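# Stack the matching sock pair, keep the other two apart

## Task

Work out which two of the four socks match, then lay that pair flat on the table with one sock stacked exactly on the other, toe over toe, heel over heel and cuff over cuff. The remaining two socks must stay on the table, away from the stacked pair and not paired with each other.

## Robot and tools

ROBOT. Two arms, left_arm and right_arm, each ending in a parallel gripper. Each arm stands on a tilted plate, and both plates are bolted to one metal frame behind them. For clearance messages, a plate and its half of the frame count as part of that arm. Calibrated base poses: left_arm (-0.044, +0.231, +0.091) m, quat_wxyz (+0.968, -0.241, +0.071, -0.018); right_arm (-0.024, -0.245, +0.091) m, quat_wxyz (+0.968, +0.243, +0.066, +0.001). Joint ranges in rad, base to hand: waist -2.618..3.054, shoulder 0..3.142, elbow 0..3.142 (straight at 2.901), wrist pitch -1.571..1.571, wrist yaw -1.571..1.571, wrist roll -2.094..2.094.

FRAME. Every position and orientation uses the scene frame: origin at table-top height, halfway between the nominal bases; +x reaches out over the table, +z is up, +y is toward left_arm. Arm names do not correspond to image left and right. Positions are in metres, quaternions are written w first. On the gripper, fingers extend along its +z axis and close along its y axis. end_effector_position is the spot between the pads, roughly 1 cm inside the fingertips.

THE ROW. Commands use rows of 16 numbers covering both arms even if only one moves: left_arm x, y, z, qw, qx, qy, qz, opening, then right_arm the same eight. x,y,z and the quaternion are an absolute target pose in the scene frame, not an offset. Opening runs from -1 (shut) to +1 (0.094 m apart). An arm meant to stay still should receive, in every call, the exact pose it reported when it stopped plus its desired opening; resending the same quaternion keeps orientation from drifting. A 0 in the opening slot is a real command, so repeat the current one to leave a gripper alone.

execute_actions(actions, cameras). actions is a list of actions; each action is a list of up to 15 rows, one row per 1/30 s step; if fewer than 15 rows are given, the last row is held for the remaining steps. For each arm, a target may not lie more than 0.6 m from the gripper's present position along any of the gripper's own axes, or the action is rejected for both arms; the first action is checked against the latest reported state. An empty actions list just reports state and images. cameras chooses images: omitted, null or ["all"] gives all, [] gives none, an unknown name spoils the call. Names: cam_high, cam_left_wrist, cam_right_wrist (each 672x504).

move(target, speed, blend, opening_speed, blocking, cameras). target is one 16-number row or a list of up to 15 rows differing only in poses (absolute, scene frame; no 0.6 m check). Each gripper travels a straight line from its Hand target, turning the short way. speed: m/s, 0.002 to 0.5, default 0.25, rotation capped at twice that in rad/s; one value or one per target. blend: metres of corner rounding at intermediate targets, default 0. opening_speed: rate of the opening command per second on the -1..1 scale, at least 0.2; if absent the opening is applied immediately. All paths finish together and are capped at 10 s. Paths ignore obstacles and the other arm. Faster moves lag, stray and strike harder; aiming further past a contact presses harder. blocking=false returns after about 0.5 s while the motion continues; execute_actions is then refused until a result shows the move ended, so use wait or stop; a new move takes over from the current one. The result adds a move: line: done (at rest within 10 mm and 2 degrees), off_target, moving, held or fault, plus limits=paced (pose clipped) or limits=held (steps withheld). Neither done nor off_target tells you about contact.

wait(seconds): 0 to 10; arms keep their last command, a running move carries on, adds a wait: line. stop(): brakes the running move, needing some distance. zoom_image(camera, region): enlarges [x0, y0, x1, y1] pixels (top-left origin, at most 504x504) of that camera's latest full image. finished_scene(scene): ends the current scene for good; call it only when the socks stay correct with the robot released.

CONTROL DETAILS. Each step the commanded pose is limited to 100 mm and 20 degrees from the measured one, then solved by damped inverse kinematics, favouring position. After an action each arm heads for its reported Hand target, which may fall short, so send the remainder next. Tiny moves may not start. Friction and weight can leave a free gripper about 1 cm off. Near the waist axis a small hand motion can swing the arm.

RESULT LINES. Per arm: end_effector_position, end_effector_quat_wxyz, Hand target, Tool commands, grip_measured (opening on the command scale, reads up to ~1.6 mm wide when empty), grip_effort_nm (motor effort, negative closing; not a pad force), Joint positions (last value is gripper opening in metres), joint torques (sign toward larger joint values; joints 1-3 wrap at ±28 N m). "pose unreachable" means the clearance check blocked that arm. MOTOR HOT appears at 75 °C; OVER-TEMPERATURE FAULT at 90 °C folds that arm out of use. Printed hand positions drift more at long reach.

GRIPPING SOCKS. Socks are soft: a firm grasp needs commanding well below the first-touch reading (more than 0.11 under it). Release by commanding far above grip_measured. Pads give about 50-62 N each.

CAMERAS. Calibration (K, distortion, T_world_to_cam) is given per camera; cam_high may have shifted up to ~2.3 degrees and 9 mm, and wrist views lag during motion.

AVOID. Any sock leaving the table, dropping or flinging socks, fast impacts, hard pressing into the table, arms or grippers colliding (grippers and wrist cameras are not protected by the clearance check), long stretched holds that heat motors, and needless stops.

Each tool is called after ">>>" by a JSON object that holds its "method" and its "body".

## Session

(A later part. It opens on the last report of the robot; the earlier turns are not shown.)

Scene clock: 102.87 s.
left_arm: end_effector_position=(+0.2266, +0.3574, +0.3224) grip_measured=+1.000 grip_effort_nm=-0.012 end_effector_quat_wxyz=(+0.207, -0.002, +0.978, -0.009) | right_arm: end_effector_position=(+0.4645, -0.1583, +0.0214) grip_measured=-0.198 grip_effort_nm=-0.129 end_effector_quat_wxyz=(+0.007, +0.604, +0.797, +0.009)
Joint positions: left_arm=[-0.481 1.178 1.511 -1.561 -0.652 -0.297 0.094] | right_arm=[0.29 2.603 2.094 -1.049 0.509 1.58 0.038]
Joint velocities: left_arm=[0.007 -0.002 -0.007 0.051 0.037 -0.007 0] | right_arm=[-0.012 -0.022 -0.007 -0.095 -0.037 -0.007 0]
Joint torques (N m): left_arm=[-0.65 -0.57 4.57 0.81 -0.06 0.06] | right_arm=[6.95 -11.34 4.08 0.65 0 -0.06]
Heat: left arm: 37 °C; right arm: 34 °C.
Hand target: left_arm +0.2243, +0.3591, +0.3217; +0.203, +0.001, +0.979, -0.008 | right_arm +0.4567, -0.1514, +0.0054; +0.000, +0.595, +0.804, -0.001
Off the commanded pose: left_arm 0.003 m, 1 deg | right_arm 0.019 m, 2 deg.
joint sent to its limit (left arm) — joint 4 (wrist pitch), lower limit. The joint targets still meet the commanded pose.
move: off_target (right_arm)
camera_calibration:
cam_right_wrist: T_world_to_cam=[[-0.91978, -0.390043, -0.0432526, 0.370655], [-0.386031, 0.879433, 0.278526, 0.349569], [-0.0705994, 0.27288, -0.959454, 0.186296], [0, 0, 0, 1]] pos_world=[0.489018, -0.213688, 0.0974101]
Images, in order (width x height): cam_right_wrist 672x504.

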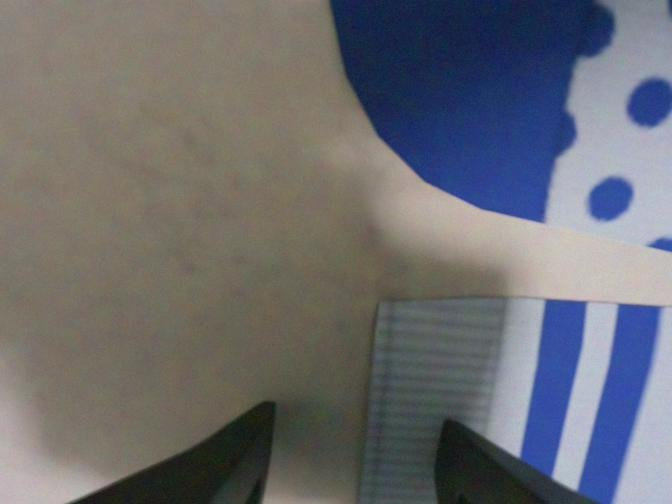

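>>> {"method": "move", "body": {"target": [0.2243,0.3591,0.3217,0.203,0.001,0.979,-0.008,1,0.451,-0.150,-0.006,0,0.595,0.804,0,-0.2], "speed": 0.05, "cameras": ["cam_right_wrist"]}}

Scene clock: 105.90 s.
left_arm: end_effector_position=(+0.2266, +0.3574, +0.3224) grip_measured=+1.000 grip_effort_nm=-0.017 end_effector_quat_wxyz=(+0.207, -0.001, +0.978, -0.009) | right_arm: end_effector_position=(+0.4635, -0.1577, +0.0194) grip_measured=-0.198 grip_effort_nm=-0.134 end_effector_quat_wxyz=(+0.012, +0.603, +0.798, +0.013)
Joint positions: left_arm=[-0.481 1.178 1.511 -1.561 -0.652 -0.296 0.094] | right_arm=[0.29 2.587 2.052 -1.009 0.512 1.571 0.038]
Joint velocities: left_arm=[-0.007 0.002 0.002 -0.022 -0.037 0.037 0] | right_arm=[0.002 -0.007 0.012 -0.051 -0.022 -0.066 0.001]
Joint torques (N m): left_arm=[-0.55 -0.69 4.34 0.81 -0.05 0.08] | right_arm=[6.43 -10.81 2.32 0.89 -0.03 -0.07]
Heat: left arm: 36 °C; right arm: 34 °C.
Hand target: left_arm +0.2244, +0.3591, +0.3217; +0.203, +0.001, +0.979, -0.008 | right_arm +0.4504, -0.1505, -0.0051; +0.000, +0.595, +0.804, +0.000
Off the commanded pose: left_arm 0.003 m, 1 deg | right_arm 0.029 m, 2 deg.
joint sent to its limit (left arm) — joint 4 (wrist pitch), lower limit. The joint targets still meet the commanded pose.
move: off_target (right_arm)
camera_calibration:
cam_right_wrist: T_world_to_cam=[[-0.918309, -0.391975, -0.0553579, 0.36912], [-0.391437, 0.878258, 0.274664, 0.351541], [-0.059043, 0.273895, -0.959945, 0.178892], [0, 0, 0, 1]] pos_world=[0.487135, -0.213056, 0.0956049]
Images, in order (width x height): cam_right_wrist 672x504.

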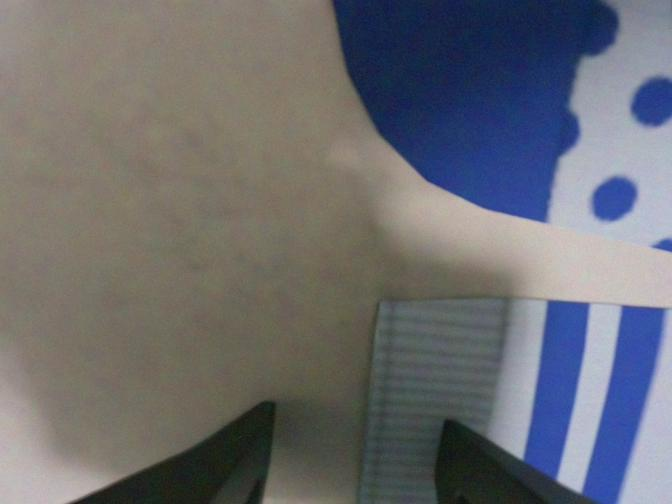

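>>> {"method": "move", "body": {"target": [0.2243,0.3591,0.3217,0.203,0.001,0.979,-0.008,1,0.451,-0.150,-0.006,0,0.595,0.804,0,-1], "opening_speed": 1, "cameras": ["cam_right_wrist"]}}

>>> {"method": "move", "body": {"target": [0.2243,0.3591,0.3217,0.203,0.001,0.979,-0.008,1,0.45,-0.11,0.10,0,0.595,0.804,0,-1], "speed": 0.12}}

Scene clock: 110.77 s.
left_arm: end_effector_position=(+0.2266, +0.3574, +0.3224) grip_measured=+1.000 grip_effort_nm=-0.012 end_effector_quat_wxyz=(+0.207, -0.001, +0.978, -0.009) | right_arm: end_effector_position=(+0.4571, -0.1585, +0.0192) grip_measured=-0.986 grip_effort_nm=-0.789 end_effector_quat_wxyz=(+0.006, +0.597, +0.802, +0.005)
Joint positions: left_arm=[-0.481 1.178 1.511 -1.561 -0.652 -0.296 0.094] | right_arm=[0.292 2.582 2.041 -1.028 0.512 1.571 0.001]
Joint velocities: left_arm=[-0.012 -0.002 -0.002 -0.066 0.007 -0.037 0] | right_arm=[-0.002 -0.012 0.007 0.022 -0.037 -0.037 0]
Joint torques (N m): left_arm=[-0.54 -0.54 4.55 0.81 -0.05 0.04] | right_arm=[6.24 -10.5 2.81 1.1 -0.03 -0.06]
Heat: left arm: 36 °C; right arm: 34 °C.
Hand target: left_arm +0.2244, +0.3591, +0.3217; +0.203, +0.001, +0.979, -0.008 | right_arm +0.4499, -0.1505, -0.0053; +0.000, +0.595, +0.804, -0.001
Off the commanded pose: left_arm 0.003 m, 1 deg | right_arm 0.027 m, 1 deg.
joint sent to its limit (left arm) — joint 4 (wrist pitch), lower limit. The joint targets still meet the commanded pose.
move: off_target (right_arm)
camera_calibration:
cam_right_wrist: T_world_to_cam=[[-0.913638, -0.405016, -0.0350556, 0.358303], [-0.398293, 0.874521, 0.276723, 0.352307], [-0.0814201, 0.266787, -0.96031, 0.187702], [0, 0, 0, 1]] pos_world=[0.482963, -0.213058, 0.0953209]
Images, in order (width x height): cam_right_wrist 672x504.

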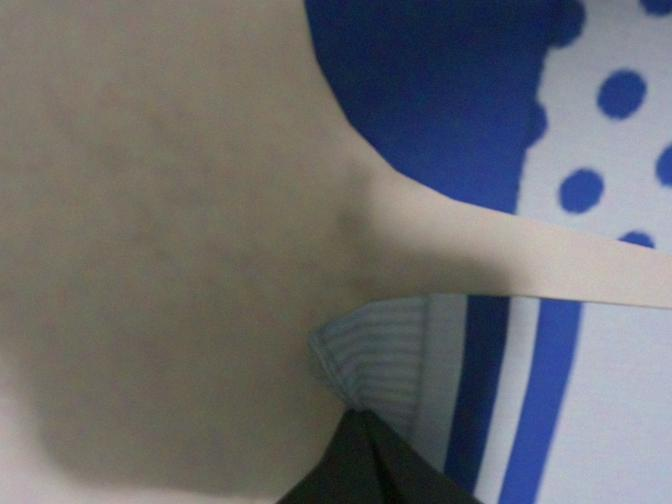

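Scene clock: 112.60 s.
left_arm: end_effector_position=(+0.2266, +0.3574, +0.3224) grip_measured=+1.000 grip_effort_nm=-0.017 end_effector_quat_wxyz=(+0.207, -0.001, +0.978, -0.009) | right_arm: end_effector_position=(+0.4529, -0.1192, +0.1018) grip_measured=-0.986 grip_effort_nm=-0.784 end_effector_quat_wxyz=(+0.003, +0.601, +0.799, +0.007)
Joint positions: left_arm=[-0.481 1.178 1.511 -1.561 -0.652 -0.296 0.094] | right_arm=[0.439 2.643 2.374 -1.379 0.499 1.747 0.001]
Joint velocities: left_arm=[-0.007 -0.002 0.022 -0.081 0.007 -0.081 0] | right_arm=[0.007 0.017 0.007 0.022 0.051 -0.037 0]
Joint torques (N m): left_arm=[-0.8 -0.61 4.49 0.81 -0.05 0.06] | right_arm=[8.34 -11.33 7.68 0.12 -0.03 0.11]
Heat: left arm: 36 °C; right arm: 34 °C.
Hand target: left_arm +0.2244, +0.3591, +0.3217; +0.203, +0.001, +0.979, -0.008 | right_arm +0.4488, -0.1097, +0.1001; +0.000, +0.595, +0.804, +0.003
Off the commanded pose: left_arm 0.003 m, 1 deg | right_arm 0.010 m, 1 deg.
joint sent to its limit (left arm) — joint 4 (wrist pitch), lower limit. The joint targets still meet the commanded pose.
move: done
camera_calibration:
cam_left_wrist: T_world_to_cam=[[0.107133, -0.991845, 0.0690405, 0.309424], [-0.980925, -0.116771, -0.155403, 0.357431], [0.162197, -0.0510748, -0.985436, 0.385862], [0, 0, 0, 1]] pos_world=[0.254878, 0.368346, 0.414425]
cam_right_wrist: T_world_to_cam=[[-0.917503, -0.396022, -0.0367967, 0.376271], [-0.389559, 0.87615, 0.283909, 0.288911], [-0.0801947, 0.274822, -0.958145, 0.256346], [0, 0, 0, 1]] pos_world=[0.478335, -0.174567, 0.177438]

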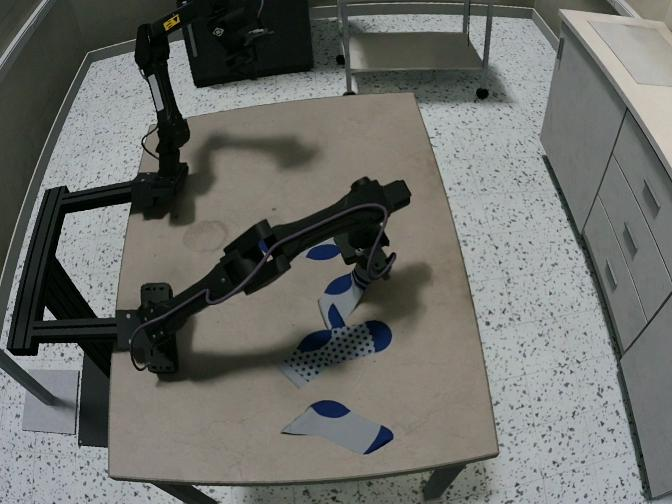

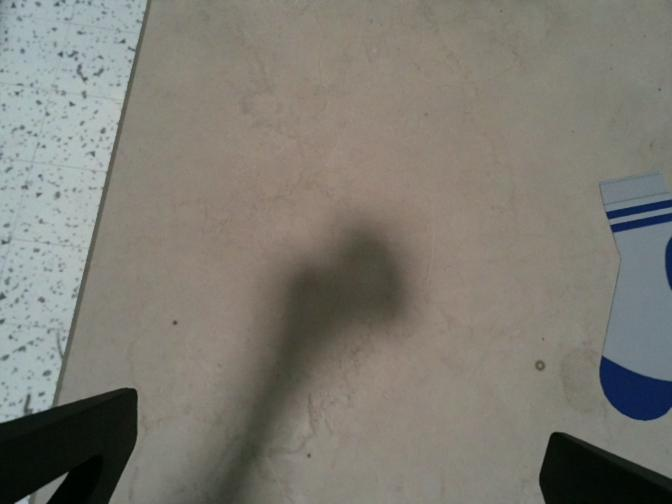

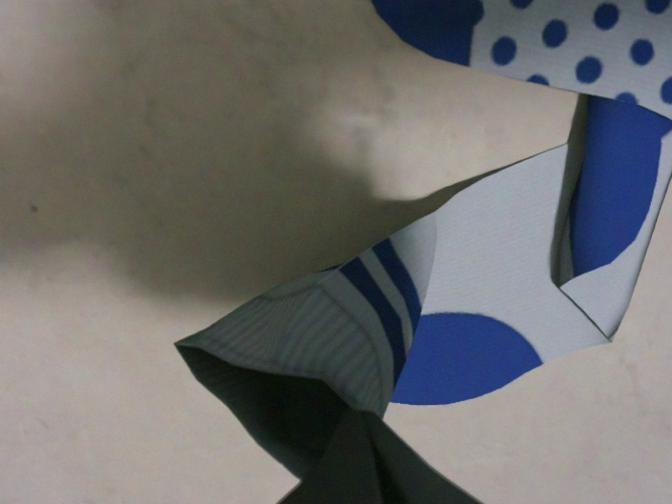

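>>> {"method": "move", "body": {"target": [0.2243,0.3591,0.3217,0.203,0.001,0.979,-0.008,1,0.44,-0.05,0.25,0,0.595,0.804,0,-1], "speed": 0.15}}

Scene clock: 116.60 s.
left_arm: end_effector_position=(+0.2266, +0.3574, +0.3224) grip_measured=+1.000 grip_effort_nm=-0.017 end_effector_quat_wxyz=(+0.207, -0.001, +0.978, -0.009) | right_arm: end_effector_position=(+0.4397, -0.0462, +0.2329) grip_measured=-0.986 grip_effort_nm=-0.784 end_effector_quat_wxyz=(+0.048, +0.588, +0.798, +0.121)
Joint positions: left_arm=[-0.481 1.178 1.511 -1.561 -0.652 -0.296 0.094] | right_arm=[0.68 2.641 2.689 -1.546 0.491 1.87 0.001]
Joint velocities: left_arm=[0.002 0.007 0.007 0.051 -0.022 0.022 0] | right_arm=[0.002 -0.007 0.002 0.022 0.022 -0.007 0]
Joint torques (N m): left_arm=[-0.62 -0.54 4.48 0.79 -0.04 0.07] | right_arm=[7.65 -14.91 6.87 0.63 0.02 0.05]
Heat: left arm: 36 °C; right arm: 35 °C.
Hand target: left_arm +0.2244, +0.3591, +0.3217; +0.203, +0.001, +0.979, -0.008 | right_arm +0.4380, -0.0504, +0.2499; +0.052, +0.590, +0.794, +0.133
Off the commanded pose: left_arm 0.003 m, 1 deg | right_arm 0.018 m, 15 deg.
joint sent to its limit (left arm) — joint 4 (wrist pitch), lower limit. The joint targets still meet the commanded pose.
joint sent to its limit (right arm) — joint 4 (wrist pitch), lower limit. The joint targets are off in orientation, not in position.
move: off_target (right_arm)
camera_calibration:
cam_left_wrist: T_world_to_cam=[[0.107133, -0.991845, 0.0690405, 0.309424], [-0.980925, -0.116771, -0.155403, 0.357431], [0.162197, -0.0510748, -0.985436, 0.385862], [0, 0, 0, 1]] pos_world=[0.254878, 0.368346, 0.414425]
cam_right_wrist: T_world_to_cam=[[-0.876809, -0.393117, -0.276884, 0.436073], [-0.467982, 0.829951, 0.303602, 0.210404], [0.110449, 0.395778, -0.91168, 0.271821], [0, 0, 0, 1]] pos_world=[0.450795, -0.110778, 0.304676]

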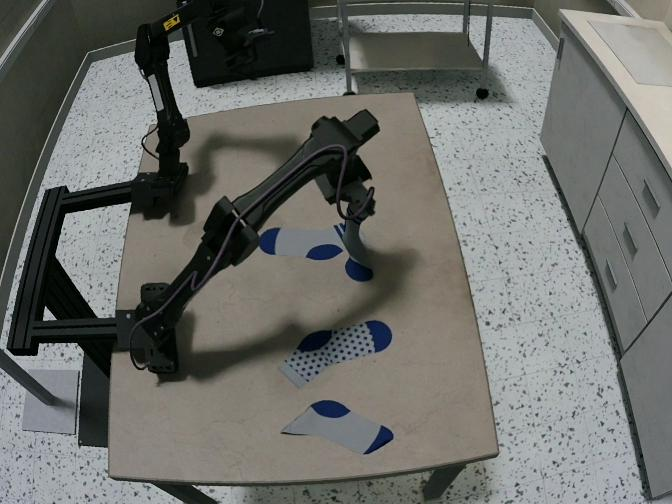

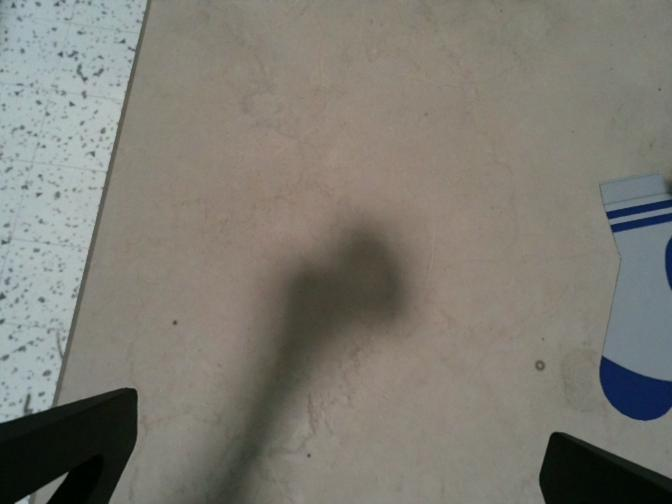

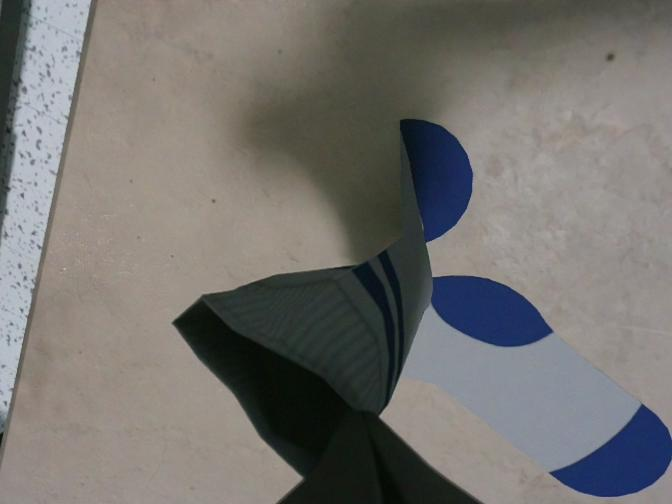

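>>> {"method": "move", "body": {"target": [[0.2243,0.3591,0.3217,0.203,0.001,0.979,-0.008,1,0.38,-0.03,0.32,0.0,0.148,0.989,0,-1],[0.2243,0.3591,0.3217,0.203,0.001,0.979,-0.008,1,0.24,0.03,0.31,0.0,-0.804,0.595,0,-1]], "speed": 0.25}}

Scene clock: 126.63 s.
left_arm: end_effector_position=(+0.2265, +0.3573, +0.3224) grip_measured=+1.000 grip_effort_nm=-0.017 end_effector_quat_wxyz=(+0.207, -0.001, +0.978, -0.010) | right_arm: end_effector_position=(+0.2491, +0.0383, +0.3010) grip_measured=-0.986 grip_effort_nm=-0.784 end_effector_quat_wxyz=(-0.121, +0.791, -0.600, -0.010)
Joint positions: left_arm=[-0.481 1.178 1.511 -1.561 -0.652 -0.296 0.094] | right_arm=[1.095 2.395 2.242 -1.551 0.363 -0.768 0.001]
Joint velocities: left_arm=[0.007 -0.017 -0.007 -0.037 0.051 0.007 0] | right_arm=[0.002 -0.032 -0.002 0.007 -0.007 0.037 0]
Joint torques (N m): left_arm=[-0.68 -0.65 4.42 0.82 -0.05 0.07] | right_arm=[5.81 -13.16 4.3 0.67 -0.08 -0.09]
Heat: left arm: 35 °C; right arm: 37 °C.
Hand target: left_arm +0.2243, +0.3591, +0.3217; +0.203, +0.001, +0.979, -0.008 | right_arm +0.2400, +0.0322, +0.3092; -0.121, +0.798, -0.590, -0.012
Off the commanded pose: left_arm 0.003 m, 1 deg | right_arm 0.015 m, 14 deg.
joint sent to its limit (left arm) — joint 4 (wrist pitch), lower limit. The joint targets still meet the commanded pose.
joint sent to its limit (right arm) — joint 4 (wrist pitch), lower limit. The joint targets are off in orientation, not in position.
move: off_target (right_arm); limits=paced
camera_calibration:
cam_left_wrist: T_world_to_cam=[[0.106992, -0.991838, 0.0693597, 0.309289], [-0.98096, -0.116676, -0.155257, 0.357331], [0.162082, -0.0514278, -0.985436, 0.386007], [0, 0, 0, 1]] pos_world=[0.254871, 0.368308, 0.414411]
cam_right_wrist: T_world_to_cam=[[0.910736, 0.372887, 0.177524, -0.290333], [0.351072, -0.925406, 0.14273, -0.058048], [0.217503, -0.0676656, -0.973711, 0.331224], [0, 0, 0, 1]] pos_world=[0.212754, 0.0769562, 0.382342]

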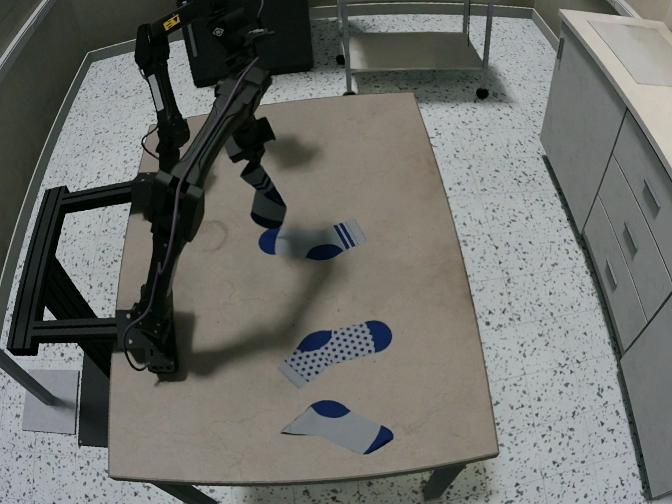

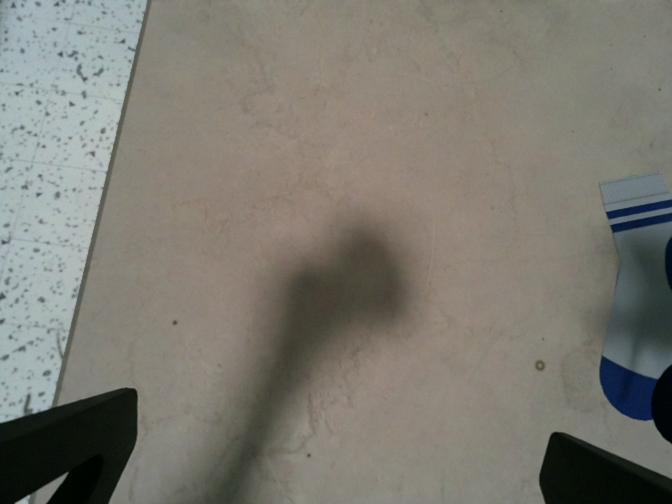

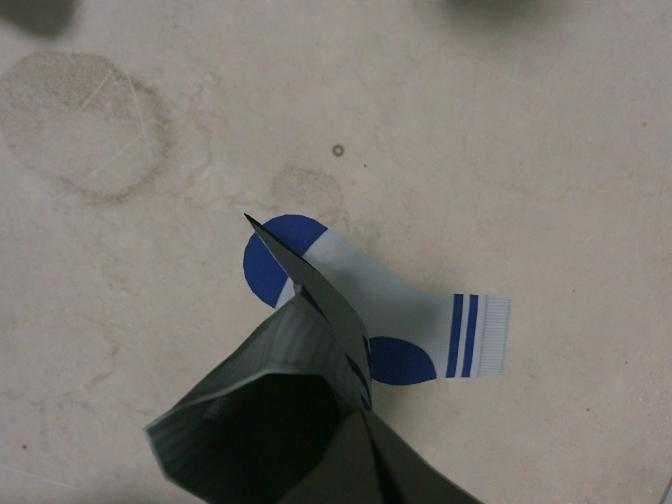

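>>> {"method": "move", "body": {"target": [0.2243,0.3591,0.3217,0.203,0.001,0.979,-0.008,1,0.252,0.015,0.26,0.0,-0.804,0.595,0,-1], "speed": 0.1}}

Scene clock: 136.53 s.
left_arm: end_effector_position=(+0.2265, +0.3573, +0.3224) grip_measured=+1.000 grip_effort_nm=-0.017 end_effector_quat_wxyz=(+0.207, -0.001, +0.978, -0.010) | right_arm: end_effector_position=(+0.2575, +0.0189, +0.2696) grip_measured=-0.986 grip_effort_nm=-0.784 end_effector_quat_wxyz=(-0.072, +0.795, -0.603, -0.006)
Joint positions: left_arm=[-0.481 1.178 1.511 -1.561 -0.652 -0.296 0.094] | right_arm=[1.036 2.395 2.159 -1.551 0.367 -0.792 0.001]
Joint velocities: left_arm=[0.007 0.002 0.002 -0.051 0.037 0.022 0] | right_arm=[0.002 -0.022 0.017 -0.081 -0.022 -0.081 0]
Joint torques (N m): left_arm=[-0.61 -0.57 4.53 0.87 -0.07 0.09] | right_arm=[4.56 -9.47 4.34 0.49 0.02 -0.11]
Heat: left arm: 35 °C; right arm: 36 °C.
Hand target: left_arm +0.2244, +0.3591, +0.3217; +0.203, +0.001, +0.979, -0.008 | right_arm +0.2523, +0.0152, +0.2594; -0.049, +0.803, -0.594, -0.001
Off the commanded pose: left_arm 0.003 m, 1 deg | right_arm 0.012 m, 8 deg.
joint sent to its limit (left arm) — joint 4 (wrist pitch), lower limit. The joint targets still meet the commanded pose.
joint sent to its limit (right arm) — joint 4 (wrist pitch), lower limit. The joint targets are off in orientation, not in position.
move: off_target (right_arm)
camera_calibration:
cam_left_wrist: T_world_to_cam=[[0.106992, -0.991838, 0.0693597, 0.309289], [-0.98096, -0.116676, -0.155257, 0.357331], [0.162082, -0.0514278, -0.985436, 0.386007], [0, 0, 0, 1]] pos_world=[0.254871, 0.368308, 0.414411]
cam_right_wrist: T_world_to_cam=[[0.91814, 0.384019, 0.0977138, -0.265743], [0.359854, -0.91129, 0.200137, -0.0924279], [0.165902, -0.148592, -0.974883, 0.312641], [0, 0, 0, 1]] pos_world=[0.225382, 0.0642772, 0.349253]

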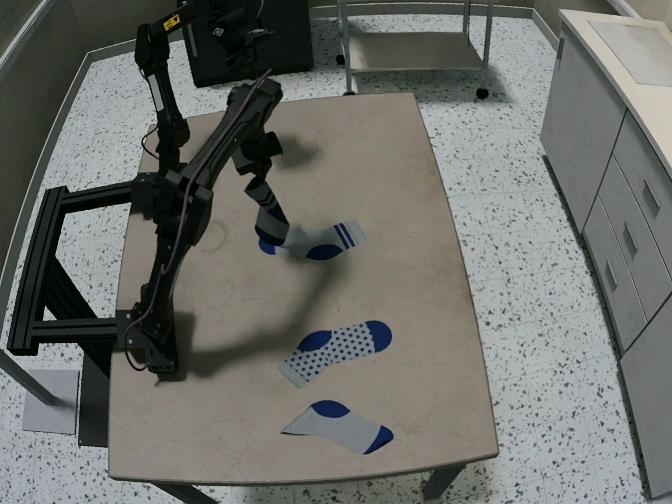

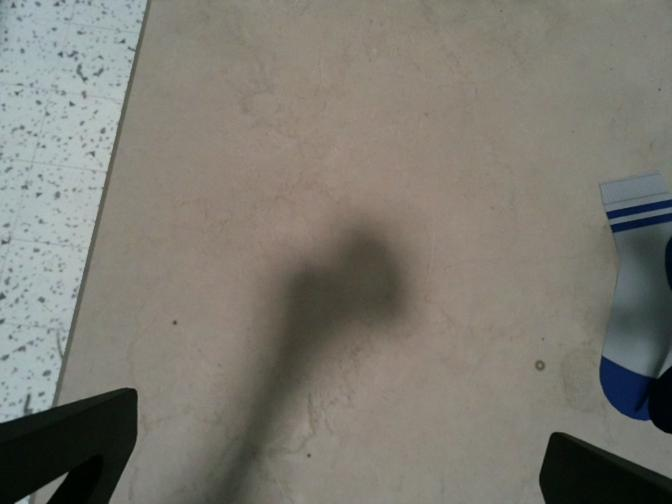

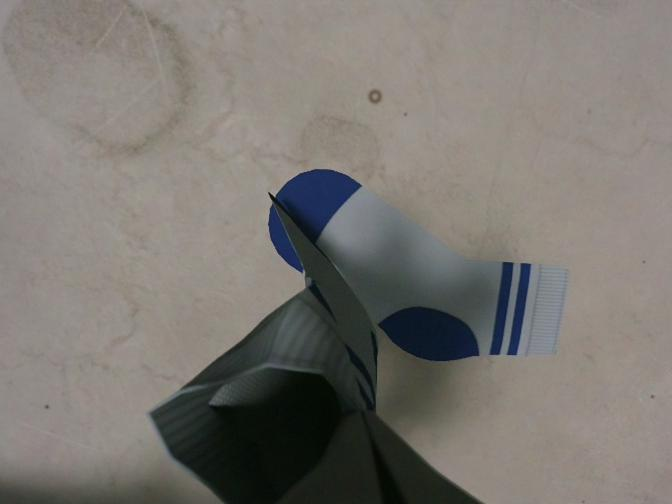

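>>> {"method": "move", "body": {"target": [[0.2243,0.3591,0.3217,0.203,0.001,0.979,-0.008,1,0.272,0.015,0.235,0.0,-0.804,0.595,0,-1],[0.2243,0.3591,0.3217,0.203,0.001,0.979,-0.008,1,0.33,0.02,0.20,0.0,-0.804,0.595,0,-1]], "speed": 0.08}}

Scene clock: 144.80 s.
left_arm: end_effector_position=(+0.2265, +0.3573, +0.3224) grip_measured=+1.000 grip_effort_nm=-0.017 end_effector_quat_wxyz=(+0.207, -0.001, +0.978, -0.010) | right_arm: end_effector_position=(+0.3309, +0.0161, +0.2028) grip_measured=-0.986 grip_effort_nm=-0.774 end_effector_quat_wxyz=(-0.034, +0.799, -0.601, +0.004)
Joint positions: left_arm=[-0.481 1.178 1.511 -1.561 -0.652 -0.296 0.094] | right_arm=[0.861 2.626 2.379 -1.553 0.422 -0.953 0.001]
Joint velocities: left_arm=[-0.022 -0.012 -0.022 0.037 -0.022 -0.051 0] | right_arm=[-0.007 -0.007 -0.007 -0.081 -0.066 -0.066 0]
Joint torques (N m): left_arm=[-0.73 -0.73 4.64 0.86 -0.03 0.06] | right_arm=[6.06 -10.62 7.61 0.35 0.03 -0.1]
Heat: left arm: 35 °C; right arm: 35 °C.
Hand target: left_arm +0.2244, +0.3591, +0.3217; +0.203, +0.001, +0.979, -0.008 | right_arm +0.3302, +0.0192, +0.1993; -0.028, +0.804, -0.595, +0.005
Off the commanded pose: left_arm 0.003 m, 1 deg | right_arm 0.005 m, 4 deg.
joint sent to its limit (left arm) — joint 4 (wrist pitch), lower limit. The joint targets still meet the commanded pose.
joint sent to its limit (right arm) — joint 4 (wrist pitch), lower limit. The joint targets are off in orientation, not in position.
move: off_target (right_arm)
camera_calibration:
cam_left_wrist: T_world_to_cam=[[0.106992, -0.991838, 0.0693597, 0.309289], [-0.98096, -0.116676, -0.155257, 0.357331], [0.162082, -0.0514278, -0.985436, 0.386007], [0, 0, 0, 1]] pos_world=[0.254871, 0.368308, 0.414411]
cam_right_wrist: T_world_to_cam=[[0.917529, 0.395528, 0.0411947, -0.314124], [0.372971, -0.891855, 0.255905, -0.123992], [0.137957, -0.219436, -0.965824, 0.2435], [0, 0, 0, 1]] pos_world=[0.300871, 0.067095, 0.279848]

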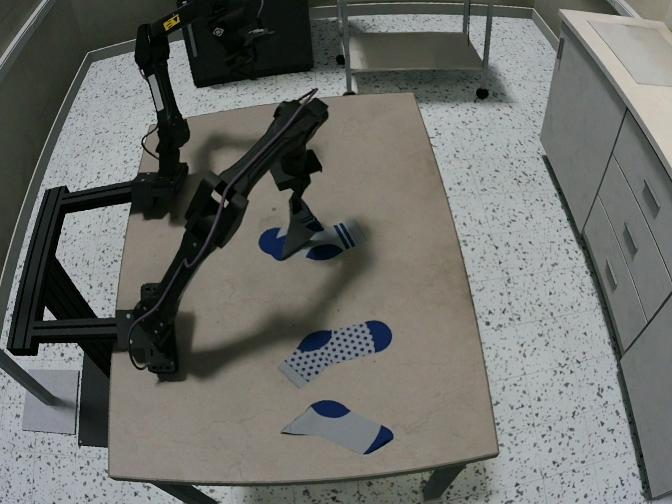

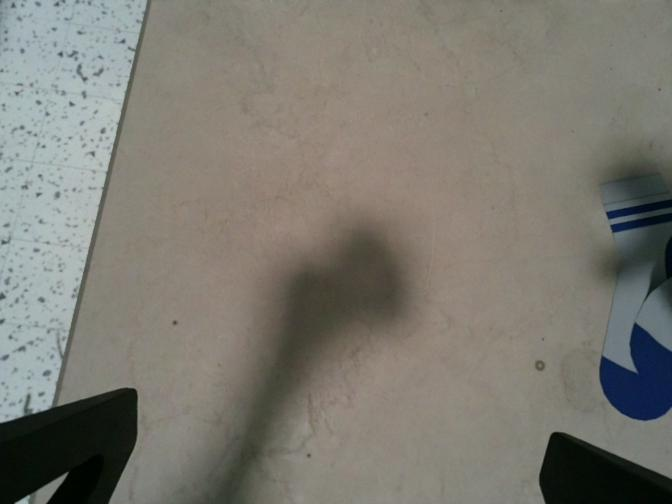

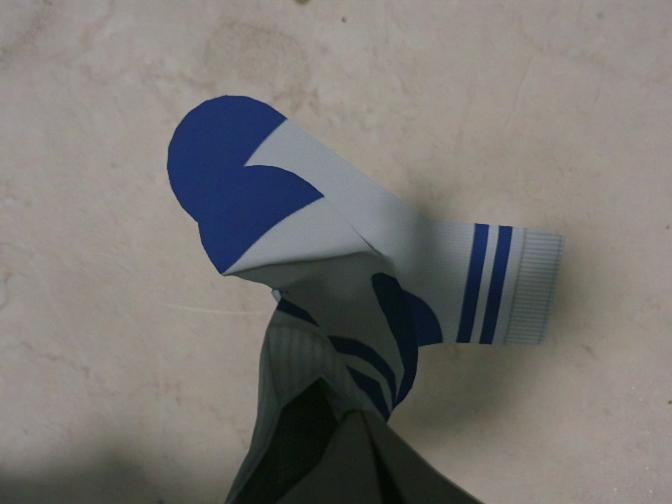

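>>> {"method": "move", "body": {"target": [[0.2243,0.3591,0.3217,0.203,0.001,0.979,-0.008,1,0.28,0.035,0.28,0.0,-0.804,0.595,0,-1],[0.2243,0.3591,0.3217,0.203,0.001,0.979,-0.008,1,0.215,0.048,0.28,0.0,-0.804,0.595,0,-1],[0.2243,0.3591,0.3217,0.203,0.001,0.979,-0.008,1,0.215,0.048,0.255,0.0,-0.804,0.595,0,-1],[0.2243,0.3591,0.3217,0.203,0.001,0.979,-0.008,1,0.235,0.048,0.23,0.0,-0.804,0.595,0,-1],[0.2243,0.3591,0.3217,0.203,0.001,0.979,-0.008,1,0.293,0.052,0.20,0.0,-0.804,0.595,0,-1]], "speed": 0.1}}

Scene clock: 155.67 s.
left_arm: end_effector_position=(+0.2265, +0.3573, +0.3224) grip_measured=+1.000 grip_effort_nm=-0.022 end_effector_quat_wxyz=(+0.207, -0.001, +0.978, -0.010) | right_arm: end_effector_position=(+0.2936, +0.0486, +0.2024) grip_measured=-0.986 grip_effort_nm=-0.779 end_effector_quat_wxyz=(-0.029, +0.799, -0.601, -0.003)
Joint positions: left_arm=[-0.481 1.178 1.511 -1.561 -0.652 -0.296 0.094] | right_arm=[0.949 2.666 2.373 -1.555 0.386 -0.855 0.001]
Joint velocities: left_arm=[-0.007 -0.007 -0.007 -0.037 -0.037 0.022 0] | right_arm=[-0.007 -0.002 -0.002 0.007 -0.022 -0.081 0]
Joint torques (N m): left_arm=[-0.68 -0.61 4.45 0.83 -0.03 0.03] | right_arm=[5.83 -10.88 7.69 0.35 0.01 -0.05]
Heat: left arm: 35 °C; right arm: 36 °C.
Hand target: left_arm +0.2244, +0.3591, +0.3217; +0.203, +0.001, +0.979, -0.008 | right_arm +0.2924, +0.0522, +0.1995; -0.025, +0.804, -0.595, -0.001
Off the commanded pose: left_arm 0.003 m, 1 deg | right_arm 0.004 m, 3 deg.
joint sent to its limit (left arm) — joint 4 (wrist pitch), lower limit. The joint targets still meet the commanded pose.
joint sent to its limit (right arm) — joint 4 (wrist pitch), lower limit. The joint targets are off in orientation, not in position.
move: off_target (right_arm)
camera_calibration:
cam_left_wrist: T_world_to_cam=[[0.106992, -0.991838, 0.0693597, 0.309289], [-0.98096, -0.116676, -0.155257, 0.357331], [0.162082, -0.0514278, -0.985436, 0.386007], [0, 0, 0, 1]] pos_world=[0.254871, 0.368308, 0.414411]
cam_right_wrist: T_world_to_cam=[[0.918012, 0.395713, 0.0257794, -0.289756], [0.377364, -0.891722, 0.249858, -0.0810536], [0.12186, -0.219644, -0.967939, 0.260517], [0, 0, 0, 1]] pos_world=[0.264839, 0.099604, 0.279886]

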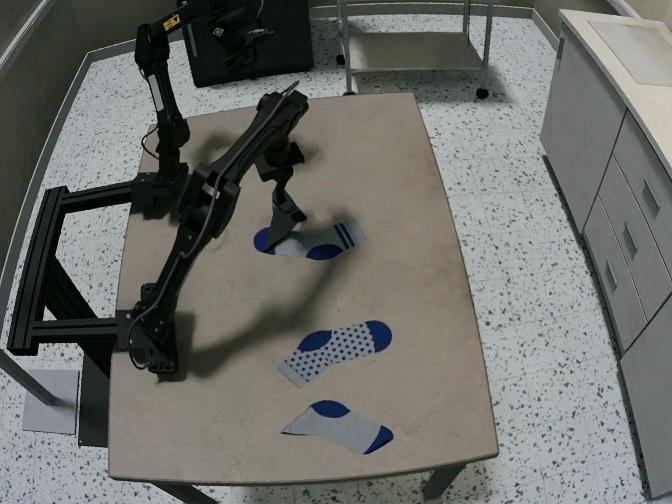

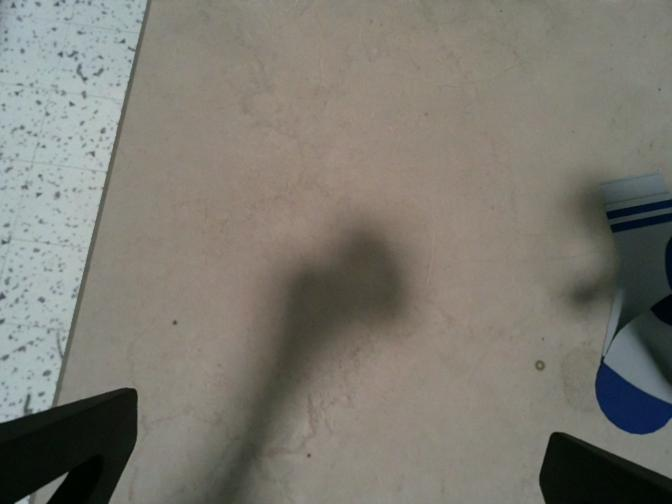

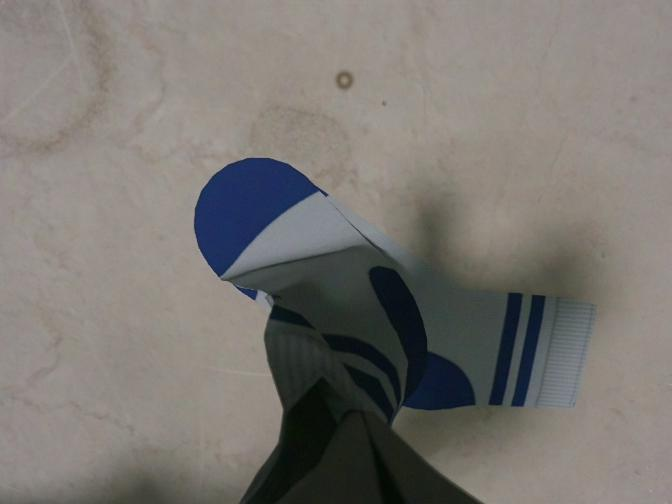

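>>> {"method": "move", "body": {"target": [[0.2243,0.3591,0.3217,0.203,0.001,0.979,-0.008,1,0.35,0.05,0.16,0.0,-0.804,0.595,0,-1],[0.2243,0.3591,0.3217,0.203,0.001,0.979,-0.008,1,0.40,0.045,0.10,0.0,-0.804,0.595,0,-1]], "speed": 0.1}}

Scene clock: 162.00 s.
left_arm: end_effector_position=(+0.2265, +0.3573, +0.3224) grip_measured=+1.000 grip_effort_nm=-0.012 end_effector_quat_wxyz=(+0.207, -0.001, +0.978, -0.010) | right_arm: end_effector_position=(+0.3985, +0.0355, +0.1054) grip_measured=-0.986 grip_effort_nm=-0.774 end_effector_quat_wxyz=(-0.034, +0.801, -0.598, +0.009)
Joint positions: left_arm=[-0.481 1.178 1.511 -1.561 -0.652 -0.296 0.094] | right_arm=[0.714 3.034 2.852 -1.549 0.46 -1.121 0.001]
Joint velocities: left_arm=[0.007 -0.007 -0.007 -0.037 -0.066 -0.066 0] | right_arm=[-0.002 -0.002 0.012 -0.051 -0.051 0.022 0]
Joint torques (N m): left_arm=[-0.72 -0.68 4.44 0.77 -0.04 0.05] | right_arm=[7.2 -12.56 7.64 0.67 0.03 -0.08]
Heat: left arm: 35 °C; right arm: 37 °C.
Hand target: left_arm +0.2244, +0.3591, +0.3217; +0.203, +0.001, +0.979, -0.008 | right_arm +0.3995, +0.0430, +0.1002; -0.040, +0.803, -0.595, +0.012
Off the commanded pose: left_arm 0.003 m, 1 deg | right_arm 0.011 m, 4 deg.
elbow stopped short (right arm): the move would have taken joint 3 (elbow) straighter than the controller allows.
joint sent to its limit (left arm) — joint 4 (wrist pitch), lower limit. The joint targets still meet the commanded pose.
move: off_target (right_arm)
camera_calibration:
cam_left_wrist: T_world_to_cam=[[0.106992, -0.991838, 0.0693597, 0.309289], [-0.98096, -0.116676, -0.155257, 0.357331], [0.162082, -0.0514278, -0.985436, 0.386007], [0, 0, 0, 1]] pos_world=[0.254871, 0.368308, 0.414411]
cam_right_wrist: T_world_to_cam=[[0.914326, 0.40227, 0.0467525, -0.37937], [0.376982, -0.887607, 0.264648, -0.109631], [0.147958, -0.22435, -0.963211, 0.140235], [0, 0, 0, 1]] pos_world=[0.367448, 0.0867616, 0.181826]

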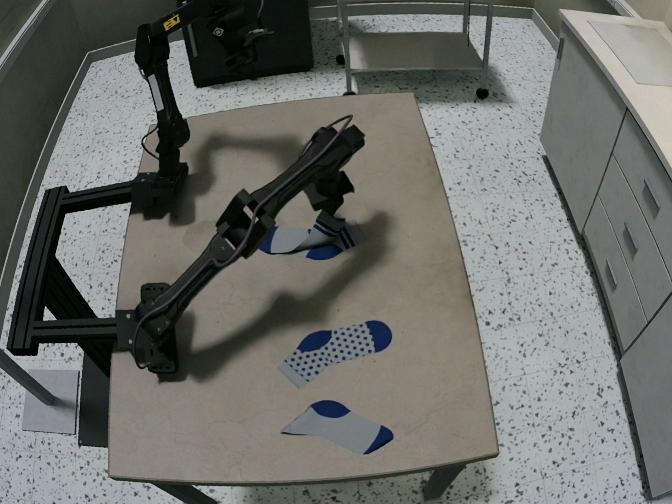

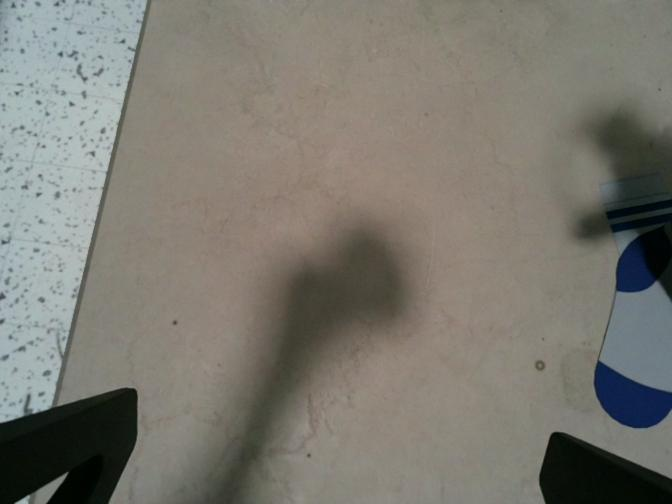

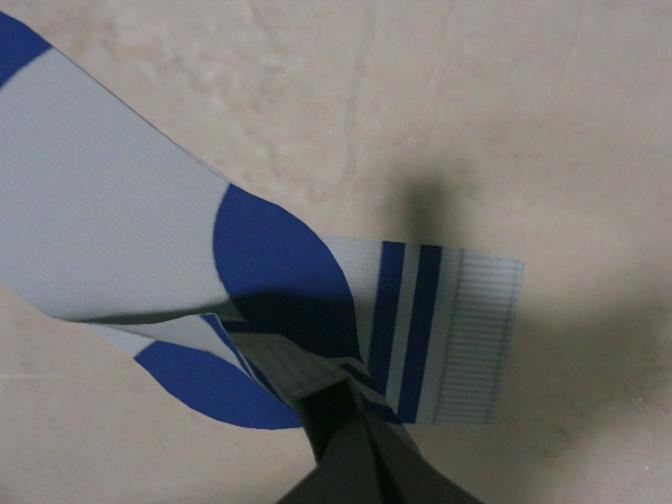

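>>> {"method": "move", "body": {"target": [[0.2243,0.3591,0.3217,0.203,0.001,0.979,-0.008,1,0.32,0.04,0.20,0.0,-0.804,0.595,0,-1],[0.2243,0.3591,0.3217,0.203,0.001,0.979,-0.008,1,0.27,0.03,0.32,0.0,-0.537,0.843,0,-1]], "speed": 0.2}}

Scene clock: 175.20 s.
left_arm: end_effector_position=(+0.2265, +0.3573, +0.3224) grip_measured=+1.000 grip_effort_nm=-0.017 end_effector_quat_wxyz=(+0.207, -0.001, +0.978, -0.010) | right_arm: end_effector_position=(+0.2776, +0.0357, +0.3137) grip_measured=-0.986 grip_effort_nm=-0.784 end_effector_quat_wxyz=(+0.140, -0.528, +0.836, +0.055)
Joint positions: left_arm=[-0.481 1.178 1.511 -1.561 -0.652 -0.296 0.094] | right_arm=[1.056 2.414 2.341 -1.553 0.389 -0.117 0.001]
Joint velocities: left_arm=[-0.002 0.002 -0.002 0.037 -0.037 -0.007 0] | right_arm=[0.007 -0.012 0.012 -0.022 -0.037 -0.051 0]
Joint torques (N m): left_arm=[-0.8 -0.49 4.44 0.81 -0.05 0.06] | right_arm=[5.76 -12.94 4.11 0.81 -0.05 0.11]
Heat: left arm: 35 °C; right arm: 39 °C.
Hand target: left_arm +0.2244, +0.3591, +0.3217; +0.203, +0.001, +0.979, -0.008 | right_arm +0.2692, +0.0307, +0.3200; +0.138, -0.531, +0.834, +0.058
Off the commanded pose: left_arm 0.003 m, 1 deg | right_arm 0.011 m, 17 deg.
joint sent to its limit (left arm) — joint 4 (wrist pitch), lower limit. The joint targets still meet the commanded pose.
joint sent to its limit (right arm) — joint 4 (wrist pitch), lower limit. The joint targets are off in orientation, not in position.
move: off_target (right_arm)
camera_calibration:
cam_left_wrist: T_world_to_cam=[[0.106992, -0.991838, 0.0693597, 0.309289], [-0.98096, -0.116676, -0.155257, 0.357331], [0.162082, -0.0514278, -0.985436, 0.386007], [0, 0, 0, 1]] pos_world=[0.254871, 0.368308, 0.414411]
cam_right_wrist: T_world_to_cam=[[0.945366, -0.317968, 0.0719667, -0.269467], [-0.318666, -0.947865, -0.00187172, 0.159852], [0.0688099, -0.0211639, -0.997405, 0.384299], [0, 0, 0, 1]] pos_world=[0.279241, 0.07397, 0.402994]

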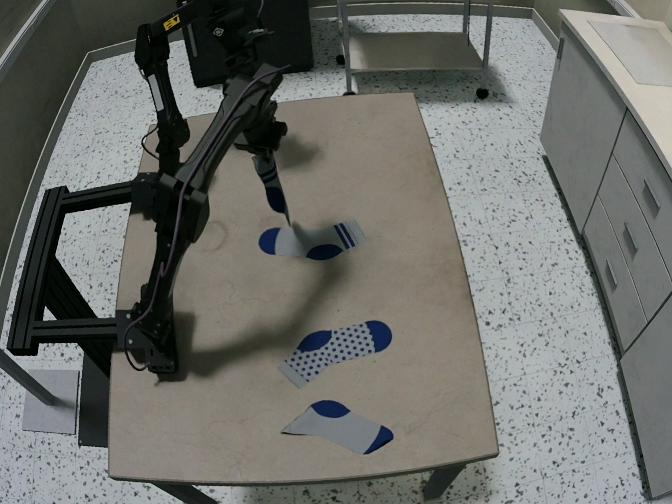

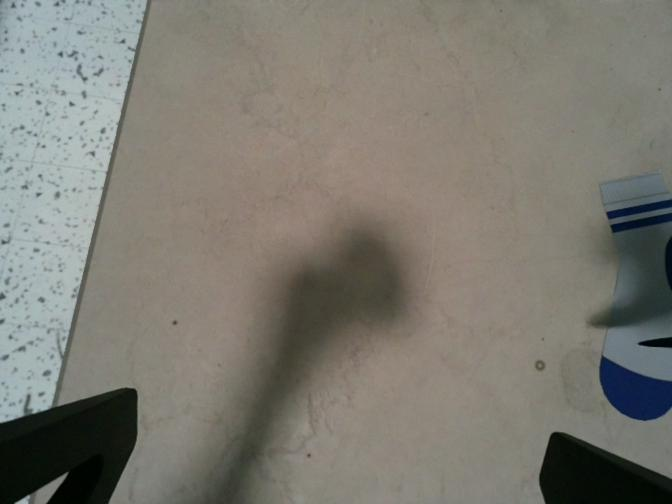

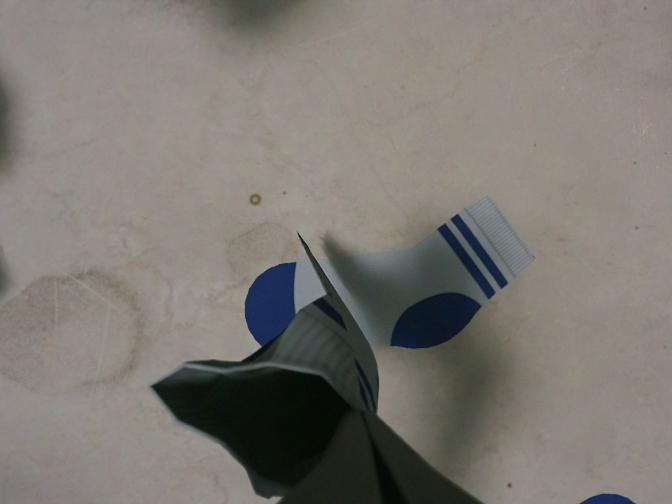

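>>> {"method": "move", "body": {"target": [[0.2243,0.3591,0.3217,0.203,0.001,0.979,-0.008,1,0.217,0.0,0.31,0.0,-0.588,0.809,0,-1],[0.2243,0.3591,0.3217,0.203,0.001,0.979,-0.008,1,0.217,0.0,0.26,0.0,-0.588,0.809,0,-1]], "speed": 0.12}}

Scene clock: 189.03 s.
left_arm: end_effector_position=(+0.2265, +0.3573, +0.3224) grip_measured=+1.000 grip_effort_nm=-0.022 end_effector_quat_wxyz=(+0.207, -0.001, +0.978, -0.010) | right_arm: end_effector_position=(+0.2231, +0.0033, +0.2666) grip_measured=-0.986 grip_effort_nm=-0.774 end_effector_quat_wxyz=(+0.042, -0.583, +0.811, +0.015)
Joint positions: left_arm=[-0.481 1.178 1.511 -1.561 -0.652 -0.296 0.094] | right_arm=[1.086 2.314 2.004 -1.555 0.354 -0.122 0.001]
Joint velocities: left_arm=[-0.012 0.012 -0.002 0.022 0.007 -0.051 0] | right_arm=[0.012 -0.002 -0.002 -0.022 -0.037 -0.081 -0.001]
Joint torques (N m): left_arm=[-0.73 -0.58 4.57 0.8 -0.02 0.04] | right_arm=[4.3 -8.8 4.7 0.42 -0.07 0]
Heat: left arm: 35 °C; right arm: 40 °C.
Hand target: left_arm +0.2244, +0.3591, +0.3217; +0.203, +0.001, +0.979, -0.008 | right_arm +0.2175, +0.0011, +0.2590; +0.024, -0.589, +0.808, +0.009
Off the commanded pose: left_arm 0.003 m, 1 deg | right_arm 0.010 m, 5 deg.
joint sent to its limit (left arm) — joint 4 (wrist pitch), lower limit. The joint targets still meet the commanded pose.
joint sent to its limit (right arm) — joint 4 (wrist pitch), lower limit. The joint targets are off in orientation, not in position.
move: off_target (right_arm)
camera_calibration:
cam_left_wrist: T_world_to_cam=[[0.106992, -0.991838, 0.0693597, 0.309289], [-0.98096, -0.116676, -0.155257, 0.357331], [0.162082, -0.0514278, -0.985436, 0.386007], [0, 0, 0, 1]] pos_world=[0.254871, 0.368308, 0.414411]
cam_right_wrist: T_world_to_cam=[[0.980372, -0.196662, 0.0139425, -0.217574], [-0.195372, -0.959581, 0.202571, 0.0296973], [-0.0264589, -0.201319, -0.979168, 0.357366], [0, 0, 0, 1]] pos_world=[0.228561, 0.0576528, 0.346939]

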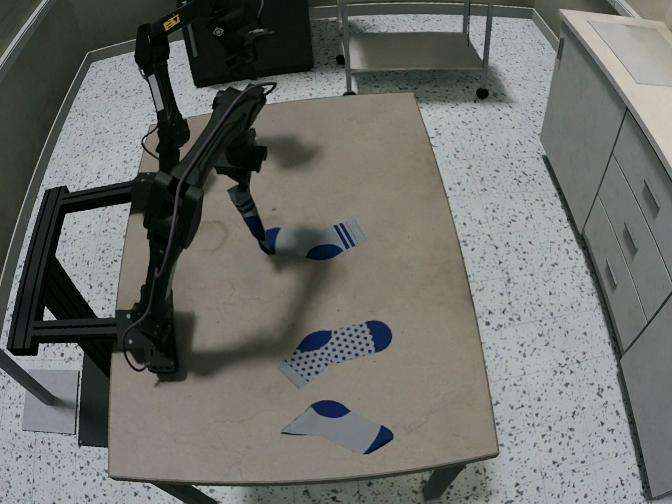

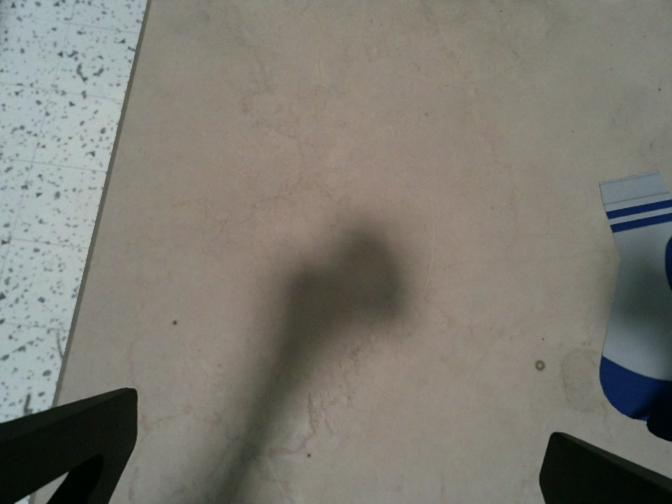

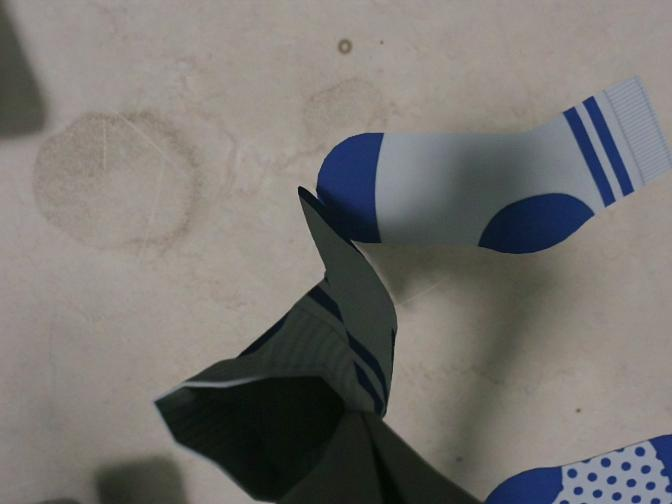

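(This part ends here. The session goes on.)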